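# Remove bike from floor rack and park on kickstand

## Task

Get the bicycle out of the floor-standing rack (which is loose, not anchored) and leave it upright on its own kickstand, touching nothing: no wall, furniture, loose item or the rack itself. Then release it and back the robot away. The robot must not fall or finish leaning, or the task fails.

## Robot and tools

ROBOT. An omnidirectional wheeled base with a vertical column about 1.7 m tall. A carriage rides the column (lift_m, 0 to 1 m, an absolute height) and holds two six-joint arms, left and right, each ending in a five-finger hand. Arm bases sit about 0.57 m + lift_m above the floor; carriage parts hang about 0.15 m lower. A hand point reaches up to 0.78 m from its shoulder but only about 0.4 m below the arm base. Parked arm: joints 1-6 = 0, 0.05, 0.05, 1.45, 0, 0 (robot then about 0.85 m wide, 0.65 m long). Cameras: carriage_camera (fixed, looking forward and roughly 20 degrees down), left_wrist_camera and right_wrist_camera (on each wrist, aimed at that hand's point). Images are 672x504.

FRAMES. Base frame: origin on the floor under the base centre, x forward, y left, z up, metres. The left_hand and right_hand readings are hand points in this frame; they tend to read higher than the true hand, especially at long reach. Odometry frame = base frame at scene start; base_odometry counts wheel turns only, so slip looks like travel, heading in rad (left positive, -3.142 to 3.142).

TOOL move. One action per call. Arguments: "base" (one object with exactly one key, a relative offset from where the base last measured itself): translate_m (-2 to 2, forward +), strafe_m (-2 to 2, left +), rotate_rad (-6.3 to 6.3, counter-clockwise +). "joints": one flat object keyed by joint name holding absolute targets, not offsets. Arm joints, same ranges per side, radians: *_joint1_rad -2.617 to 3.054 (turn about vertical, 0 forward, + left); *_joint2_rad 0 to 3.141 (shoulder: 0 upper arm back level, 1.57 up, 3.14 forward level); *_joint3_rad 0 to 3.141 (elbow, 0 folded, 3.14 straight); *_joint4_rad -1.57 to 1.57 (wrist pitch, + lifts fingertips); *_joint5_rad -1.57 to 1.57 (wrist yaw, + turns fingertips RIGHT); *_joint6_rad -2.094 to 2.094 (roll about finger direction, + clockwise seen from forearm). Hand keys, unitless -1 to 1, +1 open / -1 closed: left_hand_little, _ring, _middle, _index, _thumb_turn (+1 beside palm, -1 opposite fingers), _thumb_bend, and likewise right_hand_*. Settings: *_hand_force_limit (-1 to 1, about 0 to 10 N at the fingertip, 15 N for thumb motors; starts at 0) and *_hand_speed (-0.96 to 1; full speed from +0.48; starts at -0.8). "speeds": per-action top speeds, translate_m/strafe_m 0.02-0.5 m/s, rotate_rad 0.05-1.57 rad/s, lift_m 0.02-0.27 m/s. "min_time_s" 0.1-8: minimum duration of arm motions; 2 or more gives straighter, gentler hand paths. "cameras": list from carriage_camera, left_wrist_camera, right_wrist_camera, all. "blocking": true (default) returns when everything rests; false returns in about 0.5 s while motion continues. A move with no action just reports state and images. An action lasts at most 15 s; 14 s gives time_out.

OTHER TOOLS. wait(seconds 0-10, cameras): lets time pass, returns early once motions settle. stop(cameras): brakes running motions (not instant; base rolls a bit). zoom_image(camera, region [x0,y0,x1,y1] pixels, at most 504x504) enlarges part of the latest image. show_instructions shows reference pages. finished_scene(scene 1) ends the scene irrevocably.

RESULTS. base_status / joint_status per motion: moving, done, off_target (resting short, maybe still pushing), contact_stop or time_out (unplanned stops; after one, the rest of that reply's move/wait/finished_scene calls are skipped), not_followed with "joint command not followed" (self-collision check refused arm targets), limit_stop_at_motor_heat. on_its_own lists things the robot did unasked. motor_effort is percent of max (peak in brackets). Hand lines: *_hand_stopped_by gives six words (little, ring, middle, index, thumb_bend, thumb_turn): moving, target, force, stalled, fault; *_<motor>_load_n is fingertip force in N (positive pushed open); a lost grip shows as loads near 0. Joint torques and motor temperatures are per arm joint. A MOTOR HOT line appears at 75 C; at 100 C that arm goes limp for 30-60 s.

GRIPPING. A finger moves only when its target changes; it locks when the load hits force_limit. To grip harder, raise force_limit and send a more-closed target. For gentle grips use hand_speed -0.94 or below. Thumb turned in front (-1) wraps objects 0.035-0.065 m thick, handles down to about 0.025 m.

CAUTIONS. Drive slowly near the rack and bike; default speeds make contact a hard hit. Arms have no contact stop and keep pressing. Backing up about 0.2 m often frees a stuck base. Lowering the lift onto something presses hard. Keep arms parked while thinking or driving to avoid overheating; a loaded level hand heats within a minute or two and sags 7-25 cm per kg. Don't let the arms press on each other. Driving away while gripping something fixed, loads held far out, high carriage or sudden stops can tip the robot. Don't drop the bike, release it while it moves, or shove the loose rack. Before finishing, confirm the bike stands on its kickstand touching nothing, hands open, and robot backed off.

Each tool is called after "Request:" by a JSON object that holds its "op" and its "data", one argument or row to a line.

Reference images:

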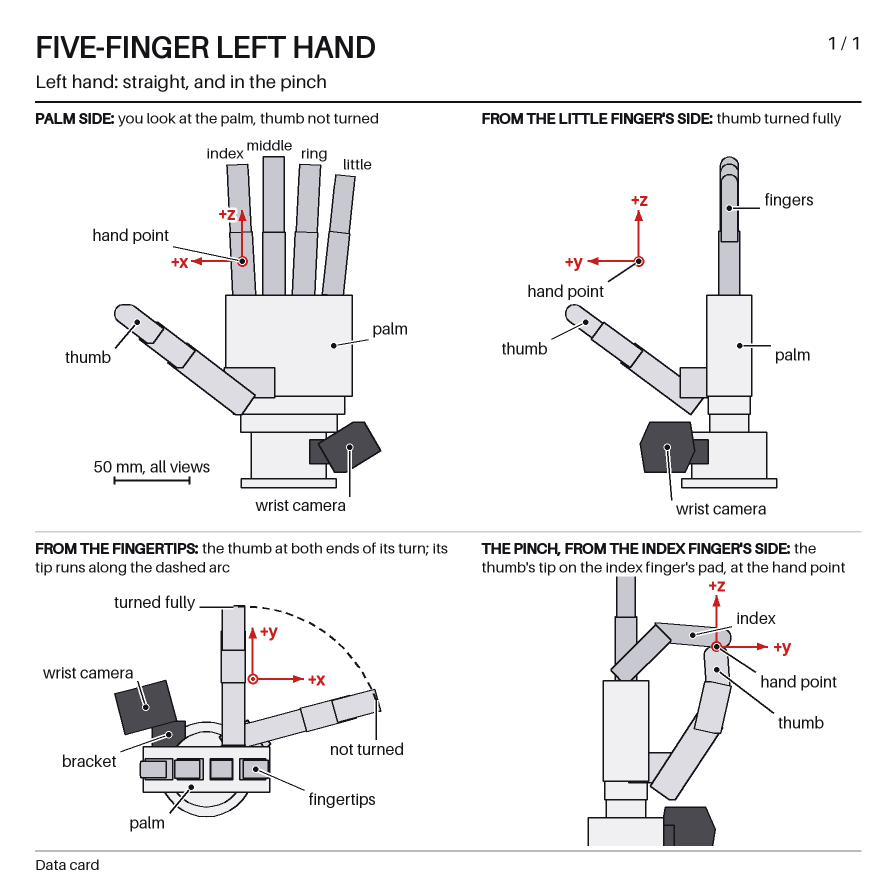

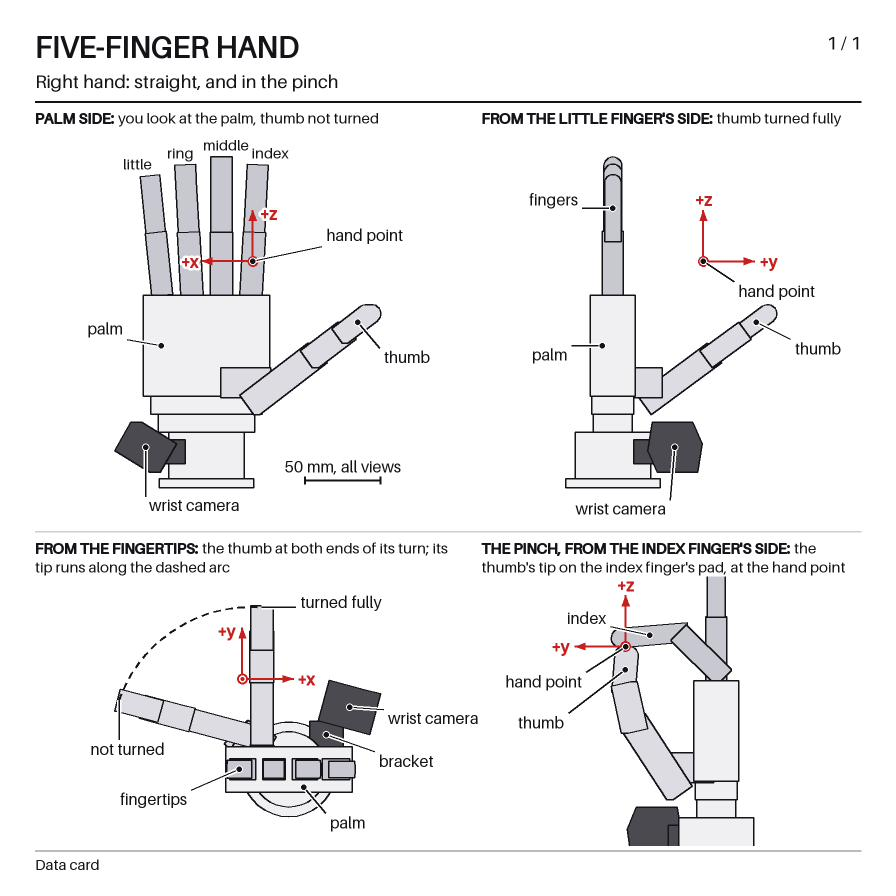

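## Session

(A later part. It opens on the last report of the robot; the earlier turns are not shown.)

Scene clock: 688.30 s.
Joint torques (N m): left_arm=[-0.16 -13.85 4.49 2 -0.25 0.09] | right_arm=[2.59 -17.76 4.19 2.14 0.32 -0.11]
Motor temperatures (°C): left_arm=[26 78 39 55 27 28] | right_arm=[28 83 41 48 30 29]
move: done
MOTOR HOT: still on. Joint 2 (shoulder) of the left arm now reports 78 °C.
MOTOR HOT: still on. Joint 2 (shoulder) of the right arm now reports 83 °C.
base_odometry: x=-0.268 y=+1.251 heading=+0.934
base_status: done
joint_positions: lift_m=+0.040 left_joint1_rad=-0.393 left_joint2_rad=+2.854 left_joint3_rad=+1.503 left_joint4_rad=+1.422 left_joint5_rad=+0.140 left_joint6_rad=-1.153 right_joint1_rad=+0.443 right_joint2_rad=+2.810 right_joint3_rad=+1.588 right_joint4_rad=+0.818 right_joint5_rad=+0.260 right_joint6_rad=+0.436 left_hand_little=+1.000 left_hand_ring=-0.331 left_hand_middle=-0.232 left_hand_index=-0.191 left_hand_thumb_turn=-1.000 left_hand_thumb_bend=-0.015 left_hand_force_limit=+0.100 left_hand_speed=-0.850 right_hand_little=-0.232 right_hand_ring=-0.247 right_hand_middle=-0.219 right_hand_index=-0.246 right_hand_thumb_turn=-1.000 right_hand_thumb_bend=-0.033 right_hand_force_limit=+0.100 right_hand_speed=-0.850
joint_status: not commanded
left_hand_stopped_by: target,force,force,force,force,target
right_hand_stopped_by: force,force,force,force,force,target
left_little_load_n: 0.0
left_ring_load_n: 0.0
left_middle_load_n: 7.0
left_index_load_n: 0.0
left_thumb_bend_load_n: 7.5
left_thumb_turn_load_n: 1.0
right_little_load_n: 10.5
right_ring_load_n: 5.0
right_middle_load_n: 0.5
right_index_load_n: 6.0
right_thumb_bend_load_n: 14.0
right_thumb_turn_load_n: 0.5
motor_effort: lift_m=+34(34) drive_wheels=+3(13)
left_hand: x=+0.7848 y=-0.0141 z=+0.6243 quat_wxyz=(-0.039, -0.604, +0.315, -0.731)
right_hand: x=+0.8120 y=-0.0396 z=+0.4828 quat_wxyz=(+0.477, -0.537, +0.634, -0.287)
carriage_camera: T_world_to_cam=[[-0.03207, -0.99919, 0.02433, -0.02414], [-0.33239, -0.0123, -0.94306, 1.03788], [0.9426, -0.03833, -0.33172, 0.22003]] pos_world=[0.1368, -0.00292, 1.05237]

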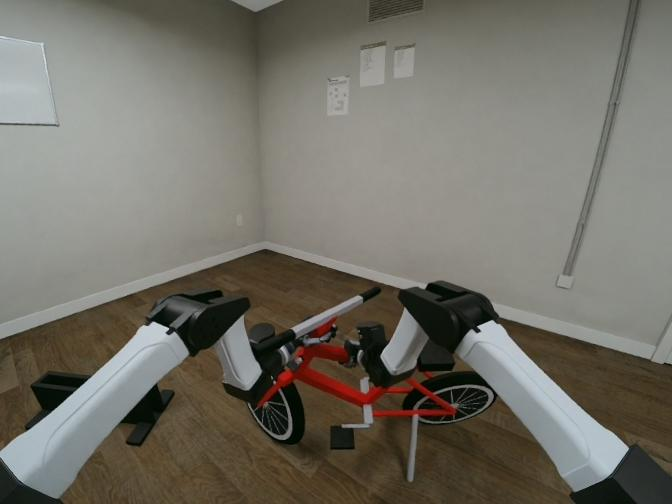

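Request:
{"op": "move", "data": {
  "joints": {"right_joint1_rad": 0.447, "right_joint5_rad": 0.262},
  "min_time_s": 1
}}

Request:
{"op": "move", "data": {
  "joints": {"right_hand_speed": -0.88, "right_hand_thumb_bend": 1},
  "cameras": ["carriage_camera", "right_wrist_camera"]
}}

Scene clock: 705.70 s.
Joint torques (N m): left_arm=[-0.14 -13.91 4.51 2.01 -0.25 0.09] | right_arm=[0.61 -17.78 4.04 2.2 0.13 -0.11]
Motor temperatures (°C): left_arm=[25 79 39 53 27 28] | right_arm=[28 86 40 49 30 29]
move: done
MOTOR HOT: still on. Joint 2 (shoulder) of the left arm now reports 79 °C.
MOTOR HOT: still on. Joint 2 (shoulder) of the right arm now reports 86 °C.
base_odometry: x=-0.268 y=+1.251 heading=+0.934
base_status: not commanded
joint_positions: lift_m=+0.040 left_joint1_rad=-0.393 left_joint2_rad=+2.854 left_joint3_rad=+1.503 left_joint4_rad=+1.421 left_joint5_rad=+0.140 left_joint6_rad=-1.153 right_joint1_rad=+0.438 right_joint2_rad=+2.810 right_joint3_rad=+1.588 right_joint4_rad=+0.818 right_joint5_rad=+0.247 right_joint6_rad=+0.436 left_hand_little=+1.000 left_hand_ring=-0.331 left_hand_middle=-0.232 left_hand_index=-0.191 left_hand_thumb_turn=-1.000 left_hand_thumb_bend=-0.015 left_hand_force_limit=+0.100 left_hand_speed=-0.850 right_hand_little=-0.232 right_hand_ring=-0.247 right_hand_middle=-0.219 right_hand_index=-0.246 right_hand_thumb_turn=-1.000 right_hand_thumb_bend=-0.033 right_hand_force_limit=+0.100 right_hand_speed=-0.850
joint_status: all done
left_hand_stopped_by: target,force,force,force,force,target
right_hand_stopped_by: force,force,force,force,force,target
left_little_load_n: 0.0
left_ring_load_n: 0.0
left_middle_load_n: 7.0
left_index_load_n: 0.0
left_thumb_bend_load_n: 7.5
left_thumb_turn_load_n: 1.0
right_little_load_n: 7.5
right_ring_load_n: 3.5
right_middle_load_n: 1.0
right_index_load_n: 6.5
right_thumb_bend_load_n: 13.5
right_thumb_turn_load_n: 0.5
motor_effort: lift_m=+34(34) drive_wheels=+5(5)
left_hand: x=+0.7849 y=-0.0141 z=+0.6242 quat_wxyz=(-0.039, -0.605, +0.315, -0.730)
right_hand: x=+0.8122 y=-0.0403 z=+0.4828 quat_wxyz=(+0.479, -0.538, +0.633, -0.283)
pictures: none

Scene clock: 712.20 s.
Joint torques (N m): left_arm=[-0.08 -13.93 4.49 2.01 -0.25 0.09] | right_arm=[0.57 -17.84 4.23 2.16 0.13 -0.12]
Motor temperatures (°C): left_arm=[25 80 39 53 27 28] | right_arm=[28 87 40 49 30 29]
move: done
MOTOR HOT: still on. Joint 2 (shoulder) of the left arm now reports 80 °C.
MOTOR HOT: still on. Joint 2 (shoulder) of the right arm now reports 87 °C.
base_odometry: x=-0.268 y=+1.251 heading=+0.934
base_status: not commanded
joint_positions: lift_m=+0.040 left_joint1_rad=-0.394 left_joint2_rad=+2.854 left_joint3_rad=+1.503 left_joint4_rad=+1.421 left_joint5_rad=+0.140 left_joint6_rad=-1.153 right_joint1_rad=+0.438 right_joint2_rad=+2.810 right_joint3_rad=+1.588 right_joint4_rad=+0.817 right_joint5_rad=+0.246 right_joint6_rad=+0.436 left_hand_little=+1.000 left_hand_ring=-0.331 left_hand_middle=-0.232 left_hand_index=-0.191 left_hand_thumb_turn=-1.000 left_hand_thumb_bend=-0.015 left_hand_force_limit=+0.100 left_hand_speed=-0.850 right_hand_little=-0.233 right_hand_ring=-0.247 right_hand_middle=-0.219 right_hand_index=-0.247 right_hand_thumb_turn=-1.000 right_hand_thumb_bend=+1.000 right_hand_force_limit=+0.100 right_hand_speed=-0.880
joint_status: all done
left_hand_stopped_by: target,force,force,force,force,target
right_hand_stopped_by: force,force,force,force,target,target
left_little_load_n: 0.0
left_ring_load_n: 0.0
left_middle_load_n: 7.0
left_index_load_n: 0.0
left_thumb_bend_load_n: 7.5
left_thumb_turn_load_n: 1.0
right_little_load_n: 5.0
right_ring_load_n: 1.5
right_middle_load_n: 0.0
right_index_load_n: 0.0
right_thumb_bend_load_n: 0.0
right_thumb_turn_load_n: 0.0
motor_effort: lift_m=+34(34) drive_wheels=+5(6)
left_hand: x=+0.7845 y=-0.0147 z=+0.6242 quat_wxyz=(-0.039, -0.604, +0.315, -0.730)
right_hand: x=+0.8122 y=-0.0402 z=+0.4827 quat_wxyz=(+0.478, -0.539, +0.633, -0.283)
carriage_camera: T_world_to_cam=[[-0.03207, -0.99919, 0.02433, -0.02414], [-0.33239, -0.0123, -0.94306, 1.03788], [0.9426, -0.03833, -0.33172, 0.22003]] pos_world=[0.1368, -0.00292, 1.05237]
right_wrist_camera: T_world_to_cam=[[-0.37537, 0.07059, -0.92418, 0.76248], [-0.57982, 0.76002, 0.29356, 0.35568], [0.72312, 0.64605, -0.24436, -0.33183]] pos_world=[0.7324, -0.10977, 0.51918]

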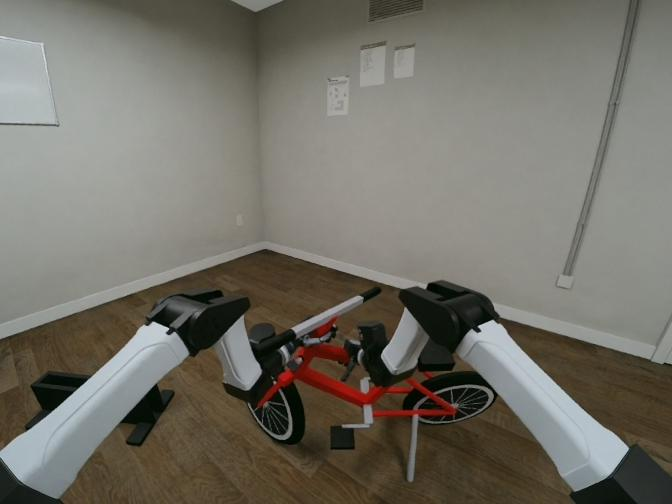

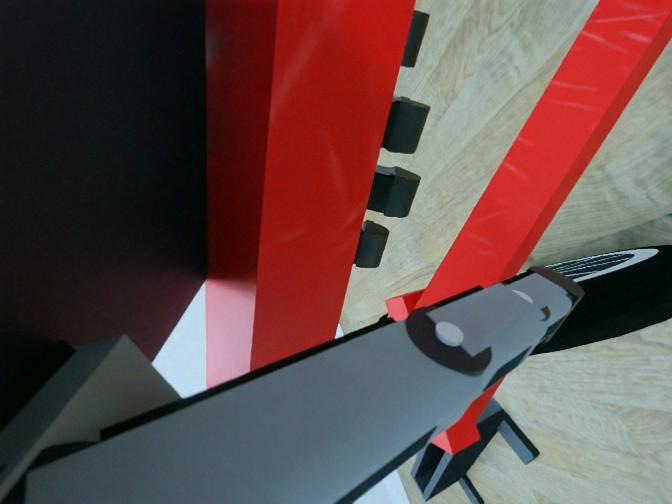

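Request:
{"op": "move", "data": {
  "joints": {"right_hand_speed": -0.8, "right_hand_index": 1, "right_hand_middle": 1, "right_hand_ring": 1, "right_hand_little": 1},
  "cameras": ["carriage_camera", "right_wrist_camera"]
}}

Scene clock: 728.23 s.
Joint torques (N m): left_arm=[-0.05 -13.93 4.51 2.03 -0.21 0.09] | right_arm=[0.51 -17.81 4.07 2.2 0.08 -0.04]
Motor temperatures (°C): left_arm=[25 81 38 53 27 28] | right_arm=[28 89 40 49 30 29]
move: done
MOTOR HOT: still on. Joint 2 (shoulder) of the left arm now reports 81 °C.
MOTOR HOT: still on. Joint 2 (shoulder) of the right arm now reports 89 °C.
base_odometry: x=-0.268 y=+1.251 heading=+0.934
base_status: not commanded
joint_positions: lift_m=+0.040 left_joint1_rad=-0.394 left_joint2_rad=+2.854 left_joint3_rad=+1.503 left_joint4_rad=+1.420 left_joint5_rad=+0.136 left_joint6_rad=-1.153 right_joint1_rad=+0.438 right_joint2_rad=+2.810 right_joint3_rad=+1.588 right_joint4_rad=+0.816 right_joint5_rad=+0.253 right_joint6_rad=+0.430 left_hand_little=+1.000 left_hand_ring=-0.331 left_hand_middle=-0.232 left_hand_index=-0.191 left_hand_thumb_turn=-1.000 left_hand_thumb_bend=-0.015 left_hand_force_limit=+0.100 left_hand_speed=-0.850 right_hand_little=+1.000 right_hand_ring=+1.000 right_hand_middle=+1.000 right_hand_index=+1.000 right_hand_thumb_turn=-1.000 right_hand_thumb_bend=+1.000 right_hand_force_limit=+0.100 right_hand_speed=-0.800
joint_status: all done
left_hand_stopped_by: target,force,force,force,force,target
right_hand_stopped_by: target,target,target,target,target,target
left_little_load_n: 0.0
left_ring_load_n: 0.0
left_middle_load_n: 7.0
left_index_load_n: 0.0
left_thumb_bend_load_n: 7.5
left_thumb_turn_load_n: 1.0
right_little_load_n: 0.0
right_ring_load_n: 0.0
right_middle_load_n: 0.0
right_index_load_n: 0.0
right_thumb_bend_load_n: 0.0
right_thumb_turn_load_n: -0.5
motor_effort: lift_m=+34(34) drive_wheels=+5(6)
left_hand: x=+0.7852 y=-0.0142 z=+0.6240 quat_wxyz=(-0.038, -0.606, +0.314, -0.730)
right_hand: x=+0.8125 y=-0.0418 z=+0.4821 quat_wxyz=(+0.476, -0.539, +0.633, -0.287)
carriage_camera: T_world_to_cam=[[-0.03207, -0.99919, 0.02433, -0.02414], [-0.33239, -0.0123, -0.94306, 1.03788], [0.9426, -0.03833, -0.33172, 0.22003]] pos_world=[0.1368, -0.00292, 1.05237]
right_wrist_camera: T_world_to_cam=[[-0.37411, 0.06351, -0.92521, 0.76127], [-0.57759, 0.76457, 0.28603, 0.35926], [0.72555, 0.6414, -0.24935, -0.33092]] pos_world=[0.7324, -0.11077, 0.51906]

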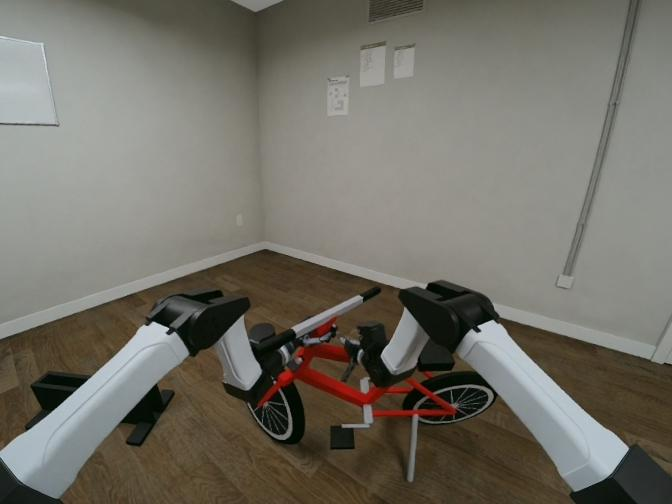

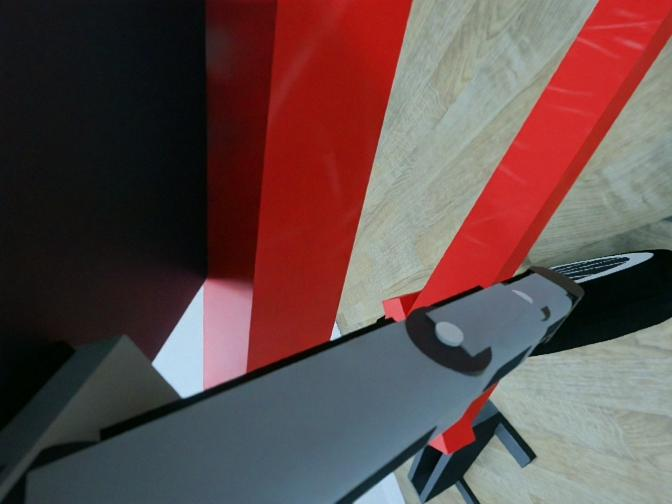

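Request:
{"op": "move", "data": {
  "joints": {"right_joint1_rad": 0.455, "right_joint2_rad": 2.735, "right_joint3_rad": 1.535, "right_joint4_rad": 0.85, "right_joint5_rad": 0.26},
  "min_time_s": 1
}}

Request:
{"op": "move", "data": {
  "joints": {"right_joint1_rad": 0.525, "right_joint2_rad": 2.46, "right_joint3_rad": 1.06, "right_joint4_rad": 1.03, "right_joint5_rad": 0.31, "right_joint6_rad": 0.43},
  "min_time_s": 2.5,
  "cameras": ["carriage_camera", "right_wrist_camera"]
}}

Scene clock: 738.27 s.
Joint torques (N m): left_arm=[-0.06 -13.93 4.51 2.03 -0.21 0.09] | right_arm=[0.53 -18.11 3.78 2.48 0.06 -0.02]
Motor temperatures (°C): left_arm=[25 81 38 53 27 28] | right_arm=[28 89 40 49 29 29]
move: done
MOTOR HOT: still on. Joint 2 (shoulder) of the left arm now reports 81 °C.
MOTOR HOT: still on. Joint 2 (shoulder) of the right arm now reports 89 °C.
base_odometry: x=-0.268 y=+1.251 heading=+0.934
base_status: not commanded
joint_positions: lift_m=+0.040 left_joint1_rad=-0.394 left_joint2_rad=+2.854 left_joint3_rad=+1.503 left_joint4_rad=+1.420 left_joint5_rad=+0.136 left_joint6_rad=-1.153 right_joint1_rad=+0.445 right_joint2_rad=+2.786 right_joint3_rad=+1.541 right_joint4_rad=+0.824 right_joint5_rad=+0.253 right_joint6_rad=+0.429 left_hand_little=+1.000 left_hand_ring=-0.331 left_hand_middle=-0.232 left_hand_index=-0.191 left_hand_thumb_turn=-1.000 left_hand_thumb_bend=-0.015 left_hand_force_limit=+0.100 left_hand_speed=-0.850 right_hand_little=+1.000 right_hand_ring=+1.000 right_hand_middle=+1.000 right_hand_index=+1.000 right_hand_thumb_turn=-1.000 right_hand_thumb_bend=+1.000 right_hand_force_limit=+0.100 right_hand_speed=-0.800
joint_status: all done
left_hand_stopped_by: target,force,force,force,force,target
right_hand_stopped_by: target,target,target,target,target,target
left_little_load_n: 0.0
left_ring_load_n: 0.0
left_middle_load_n: 7.0
left_index_load_n: 0.0
left_thumb_bend_load_n: 7.5
left_thumb_turn_load_n: 1.0
right_little_load_n: 0.0
right_ring_load_n: 0.0
right_middle_load_n: 0.0
right_index_load_n: 0.0
right_thumb_bend_load_n: 0.0
right_thumb_turn_load_n: 0.0
motor_effort: lift_m=+34(34) drive_wheels=+4(6)
left_hand: x=+0.7852 y=-0.0142 z=+0.6240 quat_wxyz=(-0.038, -0.606, +0.314, -0.730)
right_hand: x=+0.8020 y=-0.0417 z=+0.4812 quat_wxyz=(+0.471, -0.546, +0.633, -0.284)
pictures: none

Scene clock: 741.07 s.
Joint torques (N m): left_arm=[-0.06 -13.93 4.53 2.03 -0.21 0.09] | right_arm=[0.69 -15.42 2.91 2.48 0.09 0.05]
Motor temperatures (°C): left_arm=[25 82 38 53 27 28] | right_arm=[28 88 40 49 29 29]
move: done
MOTOR HOT: still on. Joint 2 (shoulder) of the left arm now reports 82 °C.
MOTOR HOT: still on. Joint 2 (shoulder) of the right arm now reports 88 °C.
base_odometry: x=-0.268 y=+1.251 heading=+0.934
base_status: not commanded
joint_positions: lift_m=+0.040 left_joint1_rad=-0.394 left_joint2_rad=+2.854 left_joint3_rad=+1.503 left_joint4_rad=+1.420 left_joint5_rad=+0.136 left_joint6_rad=-1.153 right_joint1_rad=+0.515 right_joint2_rad=+2.504 right_joint3_rad=+1.066 right_joint4_rad=+1.004 right_joint5_rad=+0.299 right_joint6_rad=+0.429 left_hand_little=+1.000 left_hand_ring=-0.331 left_hand_middle=-0.232 left_hand_index=-0.191 left_hand_thumb_turn=-1.000 left_hand_thumb_bend=-0.015 left_hand_force_limit=+0.100 left_hand_speed=-0.850 right_hand_little=+1.000 right_hand_ring=+1.000 right_hand_middle=+1.000 right_hand_index=+1.000 right_hand_thumb_turn=-1.000 right_hand_thumb_bend=+1.000 right_hand_force_limit=+0.100 right_hand_speed=-0.800
joint_status: all done
left_hand_stopped_by: target,force,force,force,force,target
right_hand_stopped_by: target,target,target,target,target,target
left_little_load_n: 0.0
left_ring_load_n: 0.0
left_middle_load_n: 6.5
left_index_load_n: 0.0
left_thumb_bend_load_n: 7.5
left_thumb_turn_load_n: 1.0
right_little_load_n: 0.0
right_ring_load_n: 0.0
right_middle_load_n: 0.0
right_index_load_n: 0.0
right_thumb_bend_load_n: 0.0
right_thumb_turn_load_n: 0.0
motor_effort: lift_m=+34(34) drive_wheels=+4(5)
left_hand: x=+0.7852 y=-0.0142 z=+0.6239 quat_wxyz=(-0.038, -0.606, +0.314, -0.730)
right_hand: x=+0.7156 y=-0.0502 z=+0.5215 quat_wxyz=(+0.467, -0.560, +0.623, -0.283)
carriage_camera: T_world_to_cam=[[-0.03207, -0.99919, 0.02433, -0.02414], [-0.33239, -0.0123, -0.94306, 1.03788], [0.9426, -0.03833, -0.33172, 0.22003]] pos_world=[0.1368, -0.00292, 1.05237]
right_wrist_camera: T_world_to_cam=[[-0.39099, 0.02179, -0.92014, 0.76935], [-0.59968, 0.75237, 0.27264, 0.32062], [0.69822, 0.65838, -0.2811, -0.20847]] pos_world=[0.63864, -0.12073, 0.56189]

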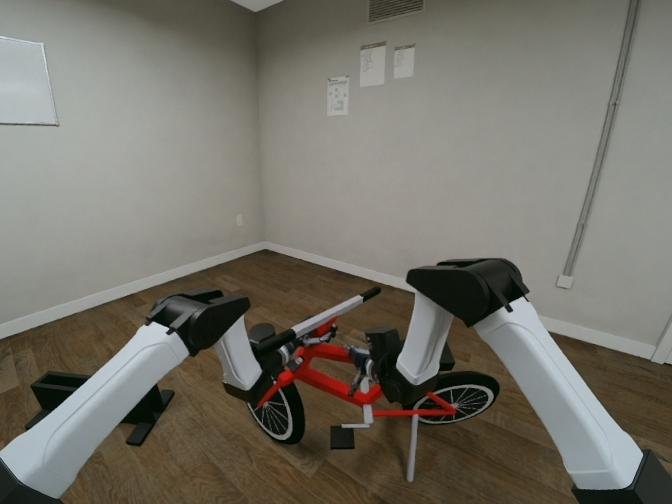

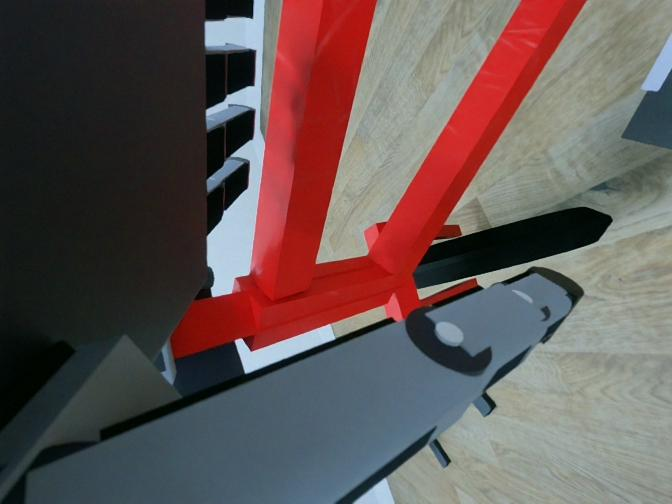

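Request:
{"op": "move", "data": {
  "joints": {"right_joint1_rad": 0.42, "right_joint2_rad": 2.15, "right_joint3_rad": 0.6, "right_joint4_rad": 1.4, "right_joint5_rad": 0.3},
  "min_time_s": 2.5,
  "cameras": ["carriage_camera"]
}}

Request:
{"op": "move", "data": {
  "joints": {"right_joint1_rad": 0.0, "right_joint2_rad": 0.05, "right_joint3_rad": 0.05, "right_joint4_rad": 1.45, "right_joint5_rad": 0.0, "right_joint6_rad": 0},
  "min_time_s": 4,
  "cameras": ["carriage_camera", "left_wrist_camera"]
}}

Scene clock: 752.97 s.
Joint torques (N m): left_arm=[-0.06 -13.94 4.52 2.03 -0.21 0.09] | right_arm=[-0.94 -11.81 2.26 2.59 -0.01 0.07]
Motor temperatures (°C): left_arm=[25 82 38 53 27 28] | right_arm=[28 80 39 49 29 29]
move: done
MOTOR HOT: still on. Joint 2 (shoulder) of the left arm now reports 82 °C.
MOTOR HOT: still on. Joint 2 (shoulder) of the right arm now reports 80 °C.
base_odometry: x=-0.268 y=+1.251 heading=+0.934
base_status: not commanded
joint_positions: lift_m=+0.040 left_joint1_rad=-0.394 left_joint2_rad=+2.854 left_joint3_rad=+1.503 left_joint4_rad=+1.420 left_joint5_rad=+0.136 left_joint6_rad=-1.153 right_joint1_rad=+0.430 right_joint2_rad=+2.184 right_joint3_rad=+0.606 right_joint4_rad=+1.373 right_joint5_rad=+0.299 right_joint6_rad=+0.429 left_hand_little=+1.000 left_hand_ring=-0.331 left_hand_middle=-0.232 left_hand_index=-0.191 left_hand_thumb_turn=-1.000 left_hand_thumb_bend=-0.015 left_hand_force_limit=+0.100 left_hand_speed=-0.850 right_hand_little=+1.000 right_hand_ring=+1.000 right_hand_middle=+1.000 right_hand_index=+1.000 right_hand_thumb_turn=-1.000 right_hand_thumb_bend=+1.000 right_hand_force_limit=+0.100 right_hand_speed=-0.800
joint_status: all done
left_hand_stopped_by: target,force,force,force,force,target
right_hand_stopped_by: target,target,target,target,target,target
left_little_load_n: 0.0
left_ring_load_n: 0.0
left_middle_load_n: 7.0
left_index_load_n: 0.0
left_thumb_bend_load_n: 7.5
left_thumb_turn_load_n: 1.0
right_little_load_n: 0.0
right_ring_load_n: 0.0
right_middle_load_n: 0.0
right_index_load_n: 0.0
right_thumb_bend_load_n: 0.0
right_thumb_turn_load_n: 0.0
motor_effort: lift_m=+34(34) drive_wheels=+4(5)
left_hand: x=+0.7852 y=-0.0141 z=+0.6239 quat_wxyz=(-0.038, -0.606, +0.314, -0.730)
right_hand: x=+0.6774 y=-0.1195 z=+0.6265 quat_wxyz=(+0.544, -0.477, +0.609, -0.326)
carriage_camera: T_world_to_cam=[[-0.03207, -0.99919, 0.02433, -0.02414], [-0.33239, -0.0123, -0.94306, 1.03788], [0.9426, -0.03833, -0.33172, 0.22003]] pos_world=[0.1368, -0.00292, 1.05237]

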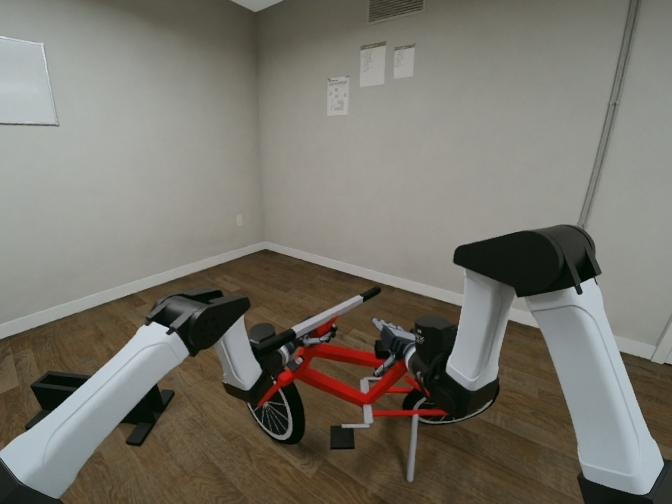

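Scene clock: 757.27 s.
Joint torques (N m): left_arm=[-0.06 -13.93 4.49 2.05 -0.21 0.08] | right_arm=[-1.03 3.26 4.23 0.11 -0.21 -0.06]
Motor temperatures (°C): left_arm=[25 83 38 53 27 28] | right_arm=[28 77 39 49 29 29]
move: done
MOTOR HOT: still on. Joint 2 (shoulder) of the left arm now reports 83 °C.
MOTOR HOT: still on. Joint 2 (shoulder) of the right arm now reports 77 °C.
base_odometry: x=-0.268 y=+1.251 heading=+0.934
base_status: not commanded
joint_positions: lift_m=+0.040 left_joint1_rad=-0.394 left_joint2_rad=+2.854 left_joint3_rad=+1.503 left_joint4_rad=+1.419 left_joint5_rad=+0.136 left_joint6_rad=-1.153 right_joint1_rad=+0.010 right_joint2_rad=+0.053 right_joint3_rad=+0.056 right_joint4_rad=+1.439 right_joint5_rad=+0.011 right_joint6_rad=+0.010 left_hand_little=+1.000 left_hand_ring=-0.331 left_hand_middle=-0.232 left_hand_index=-0.191 left_hand_thumb_turn=-1.000 left_hand_thumb_bend=-0.015 left_hand_force_limit=+0.100 left_hand_speed=-0.850 right_hand_little=+1.000 right_hand_ring=+1.000 right_hand_middle=+1.000 right_hand_index=+1.000 right_hand_thumb_turn=-1.000 right_hand_thumb_bend=+1.000 right_hand_force_limit=+0.100 right_hand_speed=-0.800
joint_status: all done
left_hand_stopped_by: target,force,force,force,force,target
right_hand_stopped_by: target,target,target,target,target,target
left_little_load_n: 0.0
left_ring_load_n: 0.0
left_middle_load_n: 7.0
left_index_load_n: 0.0
left_thumb_bend_load_n: 7.5
left_thumb_turn_load_n: 1.0
right_little_load_n: 0.0
right_ring_load_n: 0.0
right_middle_load_n: 0.0
right_index_load_n: 0.0
right_thumb_bend_load_n: 0.5
right_thumb_turn_load_n: 0.0
motor_effort: lift_m=+34(34) drive_wheels=+2(5)
left_hand: x=+0.7852 y=-0.0141 z=+0.6236 quat_wxyz=(-0.038, -0.606, +0.314, -0.730)
right_hand: x=+0.3234 y=-0.2880 z=+1.0866 quat_wxyz=(+0.712, -0.042, +0.049, -0.699)
carriage_camera: T_world_to_cam=[[-0.03207, -0.99919, 0.02433, -0.02414], [-0.33239, -0.0123, -0.94306, 1.03788], [0.9426, -0.03833, -0.33172, 0.22003]] pos_world=[0.1368, -0.00292, 1.05237]
left_wrist_camera: T_world_to_cam=[[0.38323, 0.69341, 0.61018, -0.67338], [-0.71406, -0.19662, 0.67191, 0.14401], [0.58588, -0.69319, 0.41979, -0.6178]] pos_world=[0.72284, 0.06699, 0.57346]

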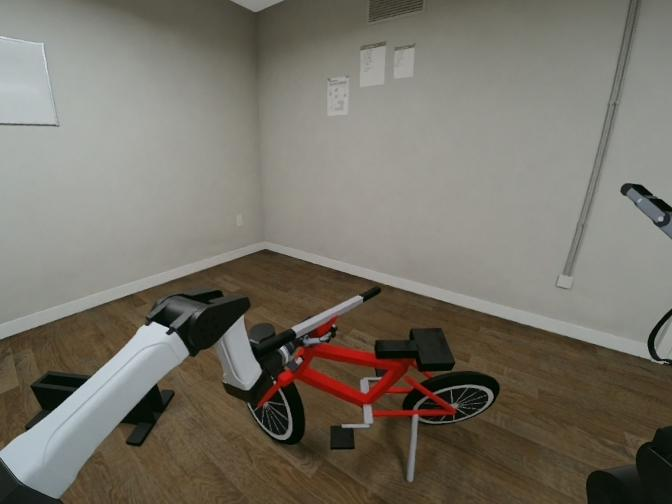

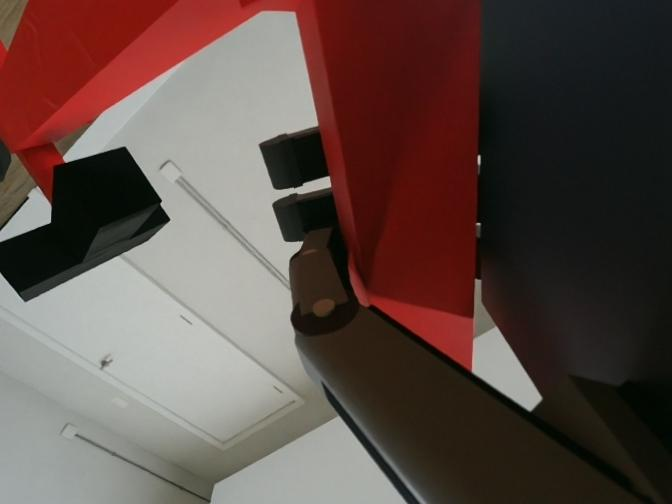

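Request:
{"op": "zoom_image", "data": {
  "camera": "carriage_camera",
  "region": [210, 270, 400, 420]
}}

Scaled by 2.653.

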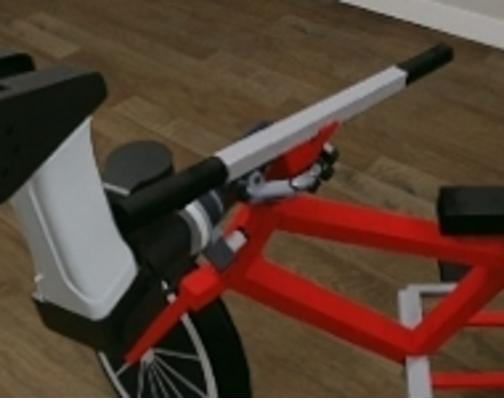

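Request:
{"op": "move", "data": {
  "joints": {"left_hand_speed": -0.9, "left_hand_thumb_bend": 1},
  "cameras": ["carriage_camera", "left_wrist_camera"]
}}

Request:
{"op": "zoom_image", "data": {
  "camera": "carriage_camera",
  "region": [210, 270, 500, 490]
}}

Scene clock: 786.13 s.
Joint torques (N m): left_arm=[-0.06 -13.93 4.51 2.04 -0.16 0.08] | right_arm=[-1.05 3.26 4.29 0.13 -0.18 -0.05]
Motor temperatures (°C): left_arm=[25 84 38 53 27 27] | right_arm=[28 59 39 44 29 29]
move: done
MOTOR HOT: still on. Joint 2 (shoulder) of the left arm now reports 84 °C.
MOTOR HOT: cleared for the motors of the right arm.
base_odometry: x=-0.268 y=+1.251 heading=+0.934
base_status: not commanded
joint_positions: lift_m=+0.040 left_joint1_rad=-0.394 left_joint2_rad=+2.854 left_joint3_rad=+1.503 left_joint4_rad=+1.419 left_joint5_rad=+0.131 left_joint6_rad=-1.153 right_joint1_rad=+0.010 right_joint2_rad=+0.053 right_joint3_rad=+0.056 right_joint4_rad=+1.439 right_joint5_rad=+0.011 right_joint6_rad=+0.010 left_hand_little=+1.000 left_hand_ring=-0.331 left_hand_middle=-0.233 left_hand_index=-0.191 left_hand_thumb_turn=-1.000 left_hand_thumb_bend=+1.000 left_hand_force_limit=+0.100 left_hand_speed=-0.900 right_hand_little=+1.000 right_hand_ring=+1.000 right_hand_middle=+1.000 right_hand_index=+1.000 right_hand_thumb_turn=-1.000 right_hand_thumb_bend=+1.000 right_hand_force_limit=+0.100 right_hand_speed=-0.800
joint_status: all done
left_hand_stopped_by: target,force,force,force,target,target
right_hand_stopped_by: target,target,target,target,target,target
left_little_load_n: 0.0
left_ring_load_n: 0.0
left_middle_load_n: 0.0
left_index_load_n: 0.0
left_thumb_bend_load_n: 0.0
left_thumb_turn_load_n: -0.5
right_little_load_n: 0.0
right_ring_load_n: 0.0
right_middle_load_n: 0.0
right_index_load_n: 0.0
right_thumb_bend_load_n: 0.0
right_thumb_turn_load_n: 0.0
motor_effort: lift_m=+34(34) drive_wheels=+2(4)
left_hand: x=+0.7860 y=-0.0135 z=+0.6236 quat_wxyz=(-0.036, -0.607, +0.313, -0.730)
right_hand: x=+0.3234 y=-0.2880 z=+1.0866 quat_wxyz=(+0.712, -0.042, +0.049, -0.699)
carriage_camera: T_world_to_cam=[[-0.03207, -0.99919, 0.02433, -0.02414], [-0.33239, -0.0123, -0.94306, 1.03788], [0.9426, -0.03833, -0.33172, 0.22003]] pos_world=[0.1368, -0.00292, 1.05237]
left_wrist_camera: T_world_to_cam=[[0.37985, 0.69552, 0.6099, -0.67134], [-0.71295, -0.19999, 0.67209, 0.14369], [0.58942, -0.69012, 0.4199, -0.62059]] pos_world=[0.72324, 0.06739, 0.57346]

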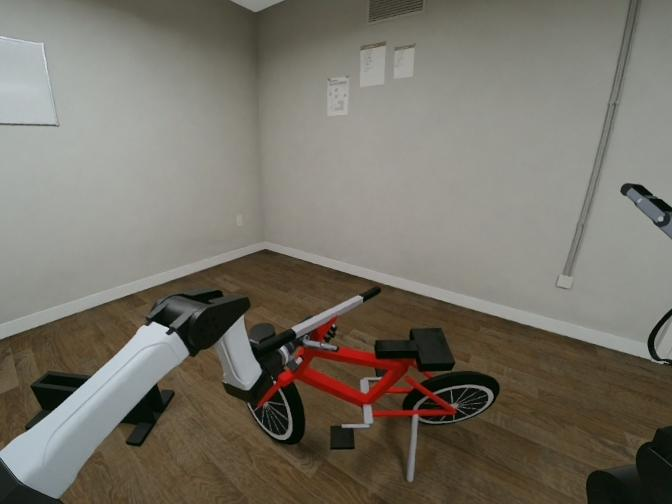

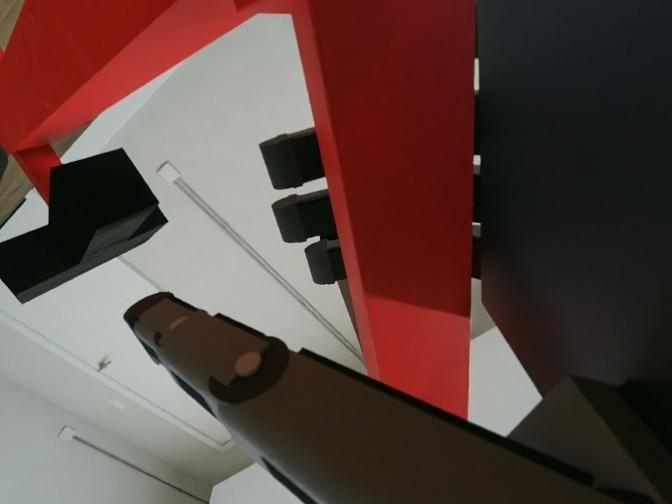

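Scaled by 1.738.

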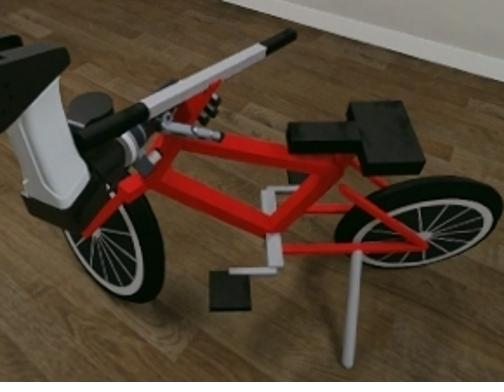

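Request:
{"op": "move", "data": {
  "joints": {"left_hand_speed": -0.88, "left_hand_index": 1, "left_hand_middle": 1, "left_hand_ring": 1},
  "cameras": ["carriage_camera", "left_wrist_camera"]
}}

Request:
{"op": "zoom_image", "data": {
  "camera": "carriage_camera",
  "region": [210, 270, 500, 490]
}}

Scene clock: 816.10 s.
Joint torques (N m): left_arm=[-0.06 -13.94 4.51 2.05 -0.15 0.1] | right_arm=[-0.91 3.25 4.4 0.13 -0.21 -0.06]
Motor temperatures (°C): left_arm=[25 86 37 53 27 27] | right_arm=[28 51 39 41 29 29]
move: done
MOTOR HOT: still on. Joint 2 (shoulder) of the left arm now reports 86 °C.
base_odometry: x=-0.268 y=+1.251 heading=+0.934
base_status: not commanded
joint_positions: lift_m=+0.040 left_joint1_rad=-0.394 left_joint2_rad=+2.854 left_joint3_rad=+1.503 left_joint4_rad=+1.419 left_joint5_rad=+0.130 left_joint6_rad=-1.153 right_joint1_rad=+0.010 right_joint2_rad=+0.053 right_joint3_rad=+0.056 right_joint4_rad=+1.439 right_joint5_rad=+0.011 right_joint6_rad=+0.010 left_hand_little=+1.000 left_hand_ring=+1.000 left_hand_middle=+1.000 left_hand_index=+1.000 left_hand_thumb_turn=-1.000 left_hand_thumb_bend=+1.000 left_hand_force_limit=+0.100 left_hand_speed=-0.880 right_hand_little=+1.000 right_hand_ring=+1.000 right_hand_middle=+1.000 right_hand_index=+1.000 right_hand_thumb_turn=-1.000 right_hand_thumb_bend=+1.000 right_hand_force_limit=+0.100 right_hand_speed=-0.800
joint_status: all done
left_hand_stopped_by: target,target,target,target,target,target
right_hand_stopped_by: target,target,target,target,target,target
left_little_load_n: 0.0
left_ring_load_n: 0.0
left_middle_load_n: -0.5
left_index_load_n: 0.0
left_thumb_bend_load_n: 0.0
left_thumb_turn_load_n: 0.0
right_little_load_n: 0.0
right_ring_load_n: 0.0
right_middle_load_n: 0.5
right_index_load_n: 0.0
right_thumb_bend_load_n: 0.0
right_thumb_turn_load_n: -0.5
motor_effort: lift_m=+34(34) drive_wheels=+2(4)
left_hand: x=+0.7861 y=-0.0134 z=+0.6236 quat_wxyz=(-0.036, -0.607, +0.313, -0.730)
right_hand: x=+0.3234 y=-0.2880 z=+1.0866 quat_wxyz=(+0.712, -0.042, +0.049, -0.699)
carriage_camera: T_world_to_cam=[[-0.03207, -0.99919, 0.02433, -0.02414], [-0.33239, -0.0123, -0.94306, 1.03788], [0.9426, -0.03833, -0.33172, 0.22003]] pos_world=[0.1368, -0.00292, 1.05237]
left_wrist_camera: T_world_to_cam=[[0.37965, 0.69564, 0.60987, -0.6712], [-0.71288, -0.20019, 0.67211, 0.14364], [0.58964, -0.68993, 0.41991, -0.62076]] pos_world=[0.72324, 0.06739, 0.57346]

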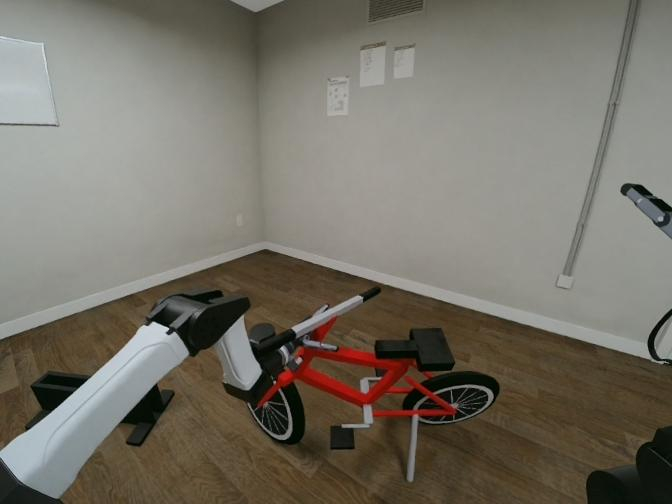

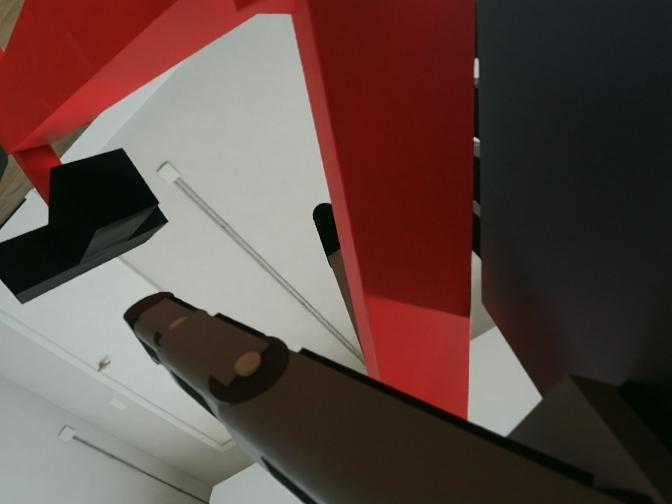

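Scaled by 1.738.

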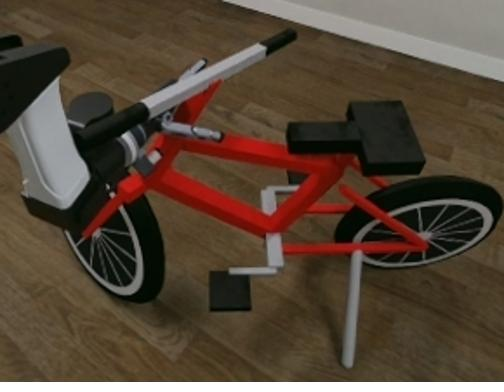

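Request:
{"op": "move", "data": {
  "joints": {"left_joint1_rad": -0.314, "left_joint2_rad": 2.775, "left_joint3_rad": 1.248, "left_joint4_rad": 1.54, "left_joint5_rad": 0.20},
  "min_time_s": 3,
  "cameras": ["carriage_camera", "left_wrist_camera"]
}}

Request:
{"op": "zoom_image", "data": {
  "camera": "carriage_camera",
  "region": [210, 270, 500, 490]
}}

Scene clock: 833.60 s.
Joint torques (N m): left_arm=[0.87 -14.56 2.33 2.33 0.12 0.1] | right_arm=[-0.94 3.28 4.3 0.11 -0.17 -0.05]
Motor temperatures (°C): left_arm=[25 87 37 53 27 27] | right_arm=[28 49 39 40 29 29]
move: done
MOTOR HOT: still on. Joint 2 (shoulder) of the left arm now reports 87 °C.
base_odometry: x=-0.268 y=+1.251 heading=+0.934
base_status: not commanded
joint_positions: lift_m=+0.040 left_joint1_rad=-0.323 left_joint2_rad=+2.811 left_joint3_rad=+1.258 left_joint4_rad=+1.534 left_joint5_rad=+0.192 left_joint6_rad=-1.153 right_joint1_rad=+0.010 right_joint2_rad=+0.053 right_joint3_rad=+0.056 right_joint4_rad=+1.439 right_joint5_rad=+0.009 right_joint6_rad=+0.010 left_hand_little=+1.000 left_hand_ring=+1.000 left_hand_middle=+1.000 left_hand_index=+1.000 left_hand_thumb_turn=-1.000 left_hand_thumb_bend=+1.000 left_hand_force_limit=+0.100 left_hand_speed=-0.880 right_hand_little=+1.000 right_hand_ring=+1.000 right_hand_middle=+1.000 right_hand_index=+1.000 right_hand_thumb_turn=-1.000 right_hand_thumb_bend=+1.000 right_hand_force_limit=+0.100 right_hand_speed=-0.800
joint_status: all done
left_hand_stopped_by: target,target,target,target,target,target
right_hand_stopped_by: target,target,target,target,target,target
left_little_load_n: 0.0
left_ring_load_n: 0.0
left_middle_load_n: 0.0
left_index_load_n: 0.0
left_thumb_bend_load_n: 0.0
left_thumb_turn_load_n: 0.0
right_little_load_n: 0.0
right_ring_load_n: 0.0
right_middle_load_n: 0.0
right_index_load_n: 0.0
right_thumb_bend_load_n: 0.0
right_thumb_turn_load_n: 0.0
motor_effort: lift_m=+34(34) drive_wheels=+3(4)
left_hand: x=+0.7512 y=+0.0342 z=+0.5939 quat_wxyz=(-0.035, -0.638, +0.320, -0.699)
right_hand: x=+0.3233 y=-0.2878 z=+1.0866 quat_wxyz=(+0.712, -0.042, +0.049, -0.699)
carriage_camera: T_world_to_cam=[[-0.03207, -0.99919, 0.02433, -0.02414], [-0.33239, -0.0123, -0.94306, 1.03788], [0.9426, -0.03833, -0.33172, 0.22003]] pos_world=[0.1368, -0.00292, 1.05237]
left_wrist_camera: T_world_to_cam=[[0.42272, 0.67987, 0.59924, -0.69851], [-0.65401, -0.22888, 0.72103, 0.07603], [0.62736, -0.6967, 0.3479, -0.54024]] pos_world=[0.68392, 0.11592, 0.5517]

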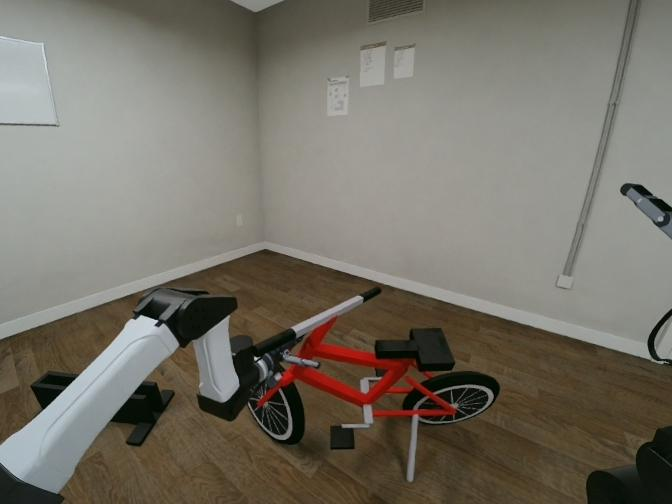

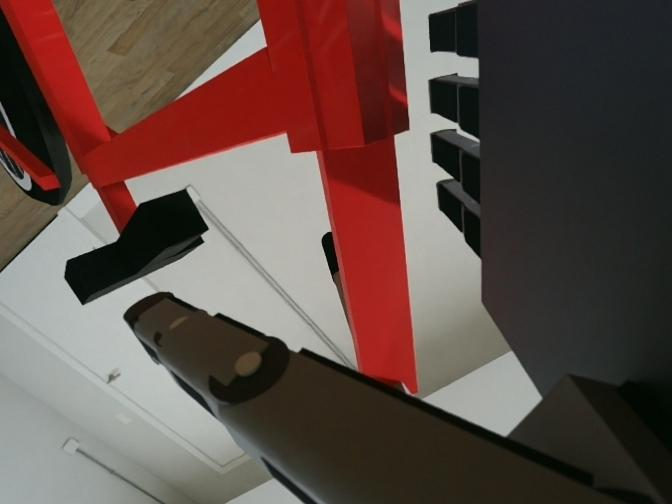

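Scaled by 1.738.

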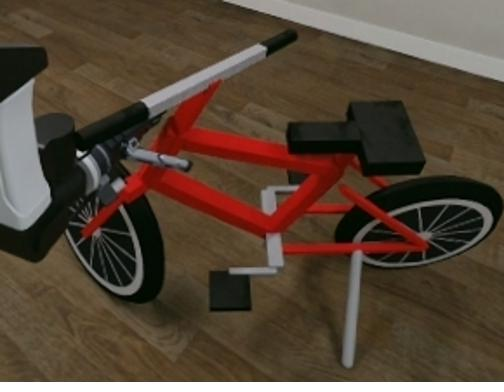

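Request:
{"op": "move", "data": {
  "joints": {"left_joint1_rad": -0.146, "left_joint2_rad": 2.41, "left_joint3_rad": 0.80, "left_joint4_rad": 1.44, "left_joint5_rad": 0.38},
  "min_time_s": 3,
  "cameras": ["carriage_camera", "left_wrist_camera"]
}}

Request:
{"op": "zoom_image", "data": {
  "camera": "carriage_camera",
  "region": [210, 270, 500, 490]
}}

Scene clock: 842.67 s.
Joint torques (N m): left_arm=[0.87 -12.23 1.91 2.1 0.17 0.1] | right_arm=[-1.06 3.29 4.37 0.12 -0.18 -0.04]
Motor temperatures (°C): left_arm=[25 88 36 53 27 27] | right_arm=[28 48 39 40 29 29]
move: done
MOTOR HOT: still on. Joint 2 (shoulder) of the left arm now reports 88 °C.
base_odometry: x=-0.268 y=+1.251 heading=+0.934
base_status: not commanded
joint_positions: lift_m=+0.040 left_joint1_rad=-0.156 left_joint2_rad=+2.441 left_joint3_rad=+0.810 left_joint4_rad=+1.450 left_joint5_rad=+0.372 left_joint6_rad=-1.153 right_joint1_rad=+0.010 right_joint2_rad=+0.053 right_joint3_rad=+0.056 right_joint4_rad=+1.439 right_joint5_rad=+0.009 right_joint6_rad=+0.010 left_hand_little=+1.000 left_hand_ring=+1.000 left_hand_middle=+1.000 left_hand_index=+1.000 left_hand_thumb_turn=-1.000 left_hand_thumb_bend=+1.000 left_hand_force_limit=+0.100 left_hand_speed=-0.880 right_hand_little=+1.000 right_hand_ring=+1.000 right_hand_middle=+1.000 right_hand_index=+1.000 right_hand_thumb_turn=-1.000 right_hand_thumb_bend=+1.000 right_hand_force_limit=+0.100 right_hand_speed=-0.800
joint_status: all done
left_hand_stopped_by: target,target,target,target,target,target
right_hand_stopped_by: target,target,target,target,target,target
left_little_load_n: 0.0
left_ring_load_n: 0.0
left_middle_load_n: 0.0
left_index_load_n: 0.0
left_thumb_bend_load_n: 0.0
left_thumb_turn_load_n: -0.5
right_little_load_n: 0.0
right_ring_load_n: 0.0
right_middle_load_n: 0.0
right_index_load_n: 0.0
right_thumb_bend_load_n: 0.0
right_thumb_turn_load_n: 0.0
motor_effort: lift_m=+34(34) drive_wheels=+3(4)
left_hand: x=+0.6962 y=+0.1098 z=+0.6377 quat_wxyz=(-0.058, -0.690, +0.327, -0.643)
right_hand: x=+0.3233 y=-0.2876 z=+1.0865 quat_wxyz=(+0.712, -0.042, +0.049, -0.699)
carriage_camera: T_world_to_cam=[[-0.03207, -0.99919, 0.02433, -0.02414], [-0.33239, -0.0123, -0.94306, 1.03788], [0.9426, -0.03833, -0.33172, 0.22003]] pos_world=[0.1368, -0.00292, 1.05237]
left_wrist_camera: T_world_to_cam=[[0.52185, 0.66245, 0.53744, -0.78056], [-0.53397, -0.23766, 0.81142, -0.11459], [0.66525, -0.71041, 0.2297, -0.41775]] pos_world=[0.62405, 0.19307, 0.60844]

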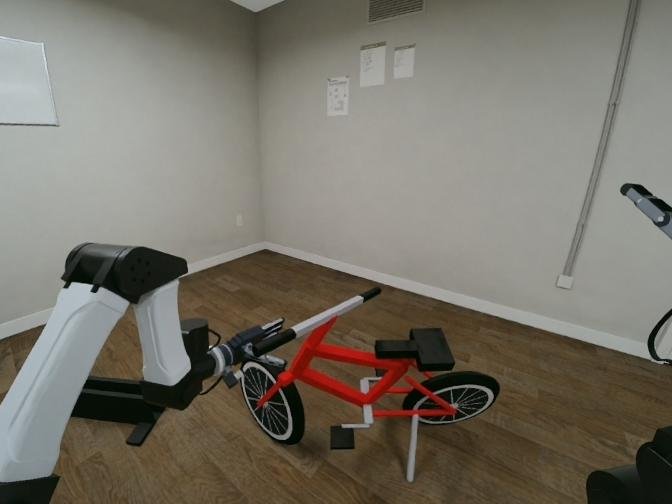

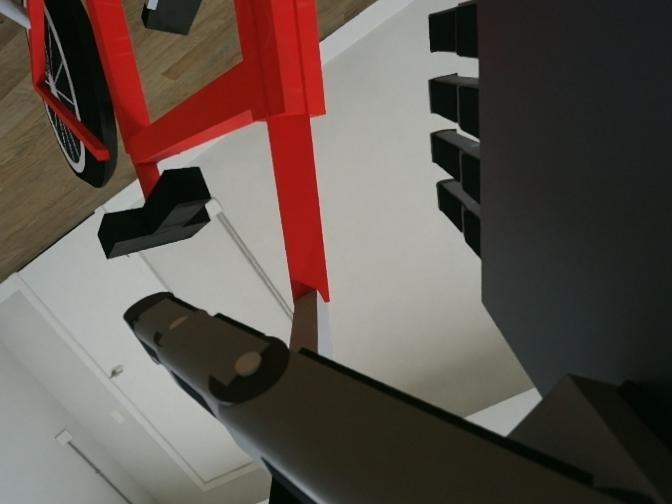

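Scaled by 1.738.

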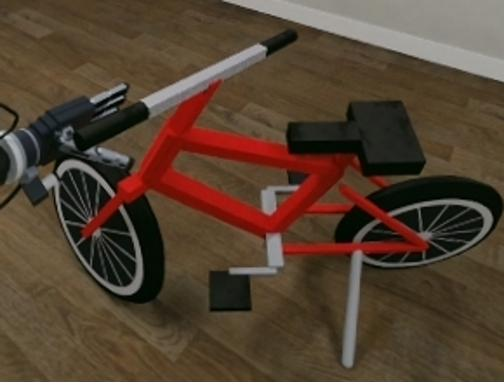

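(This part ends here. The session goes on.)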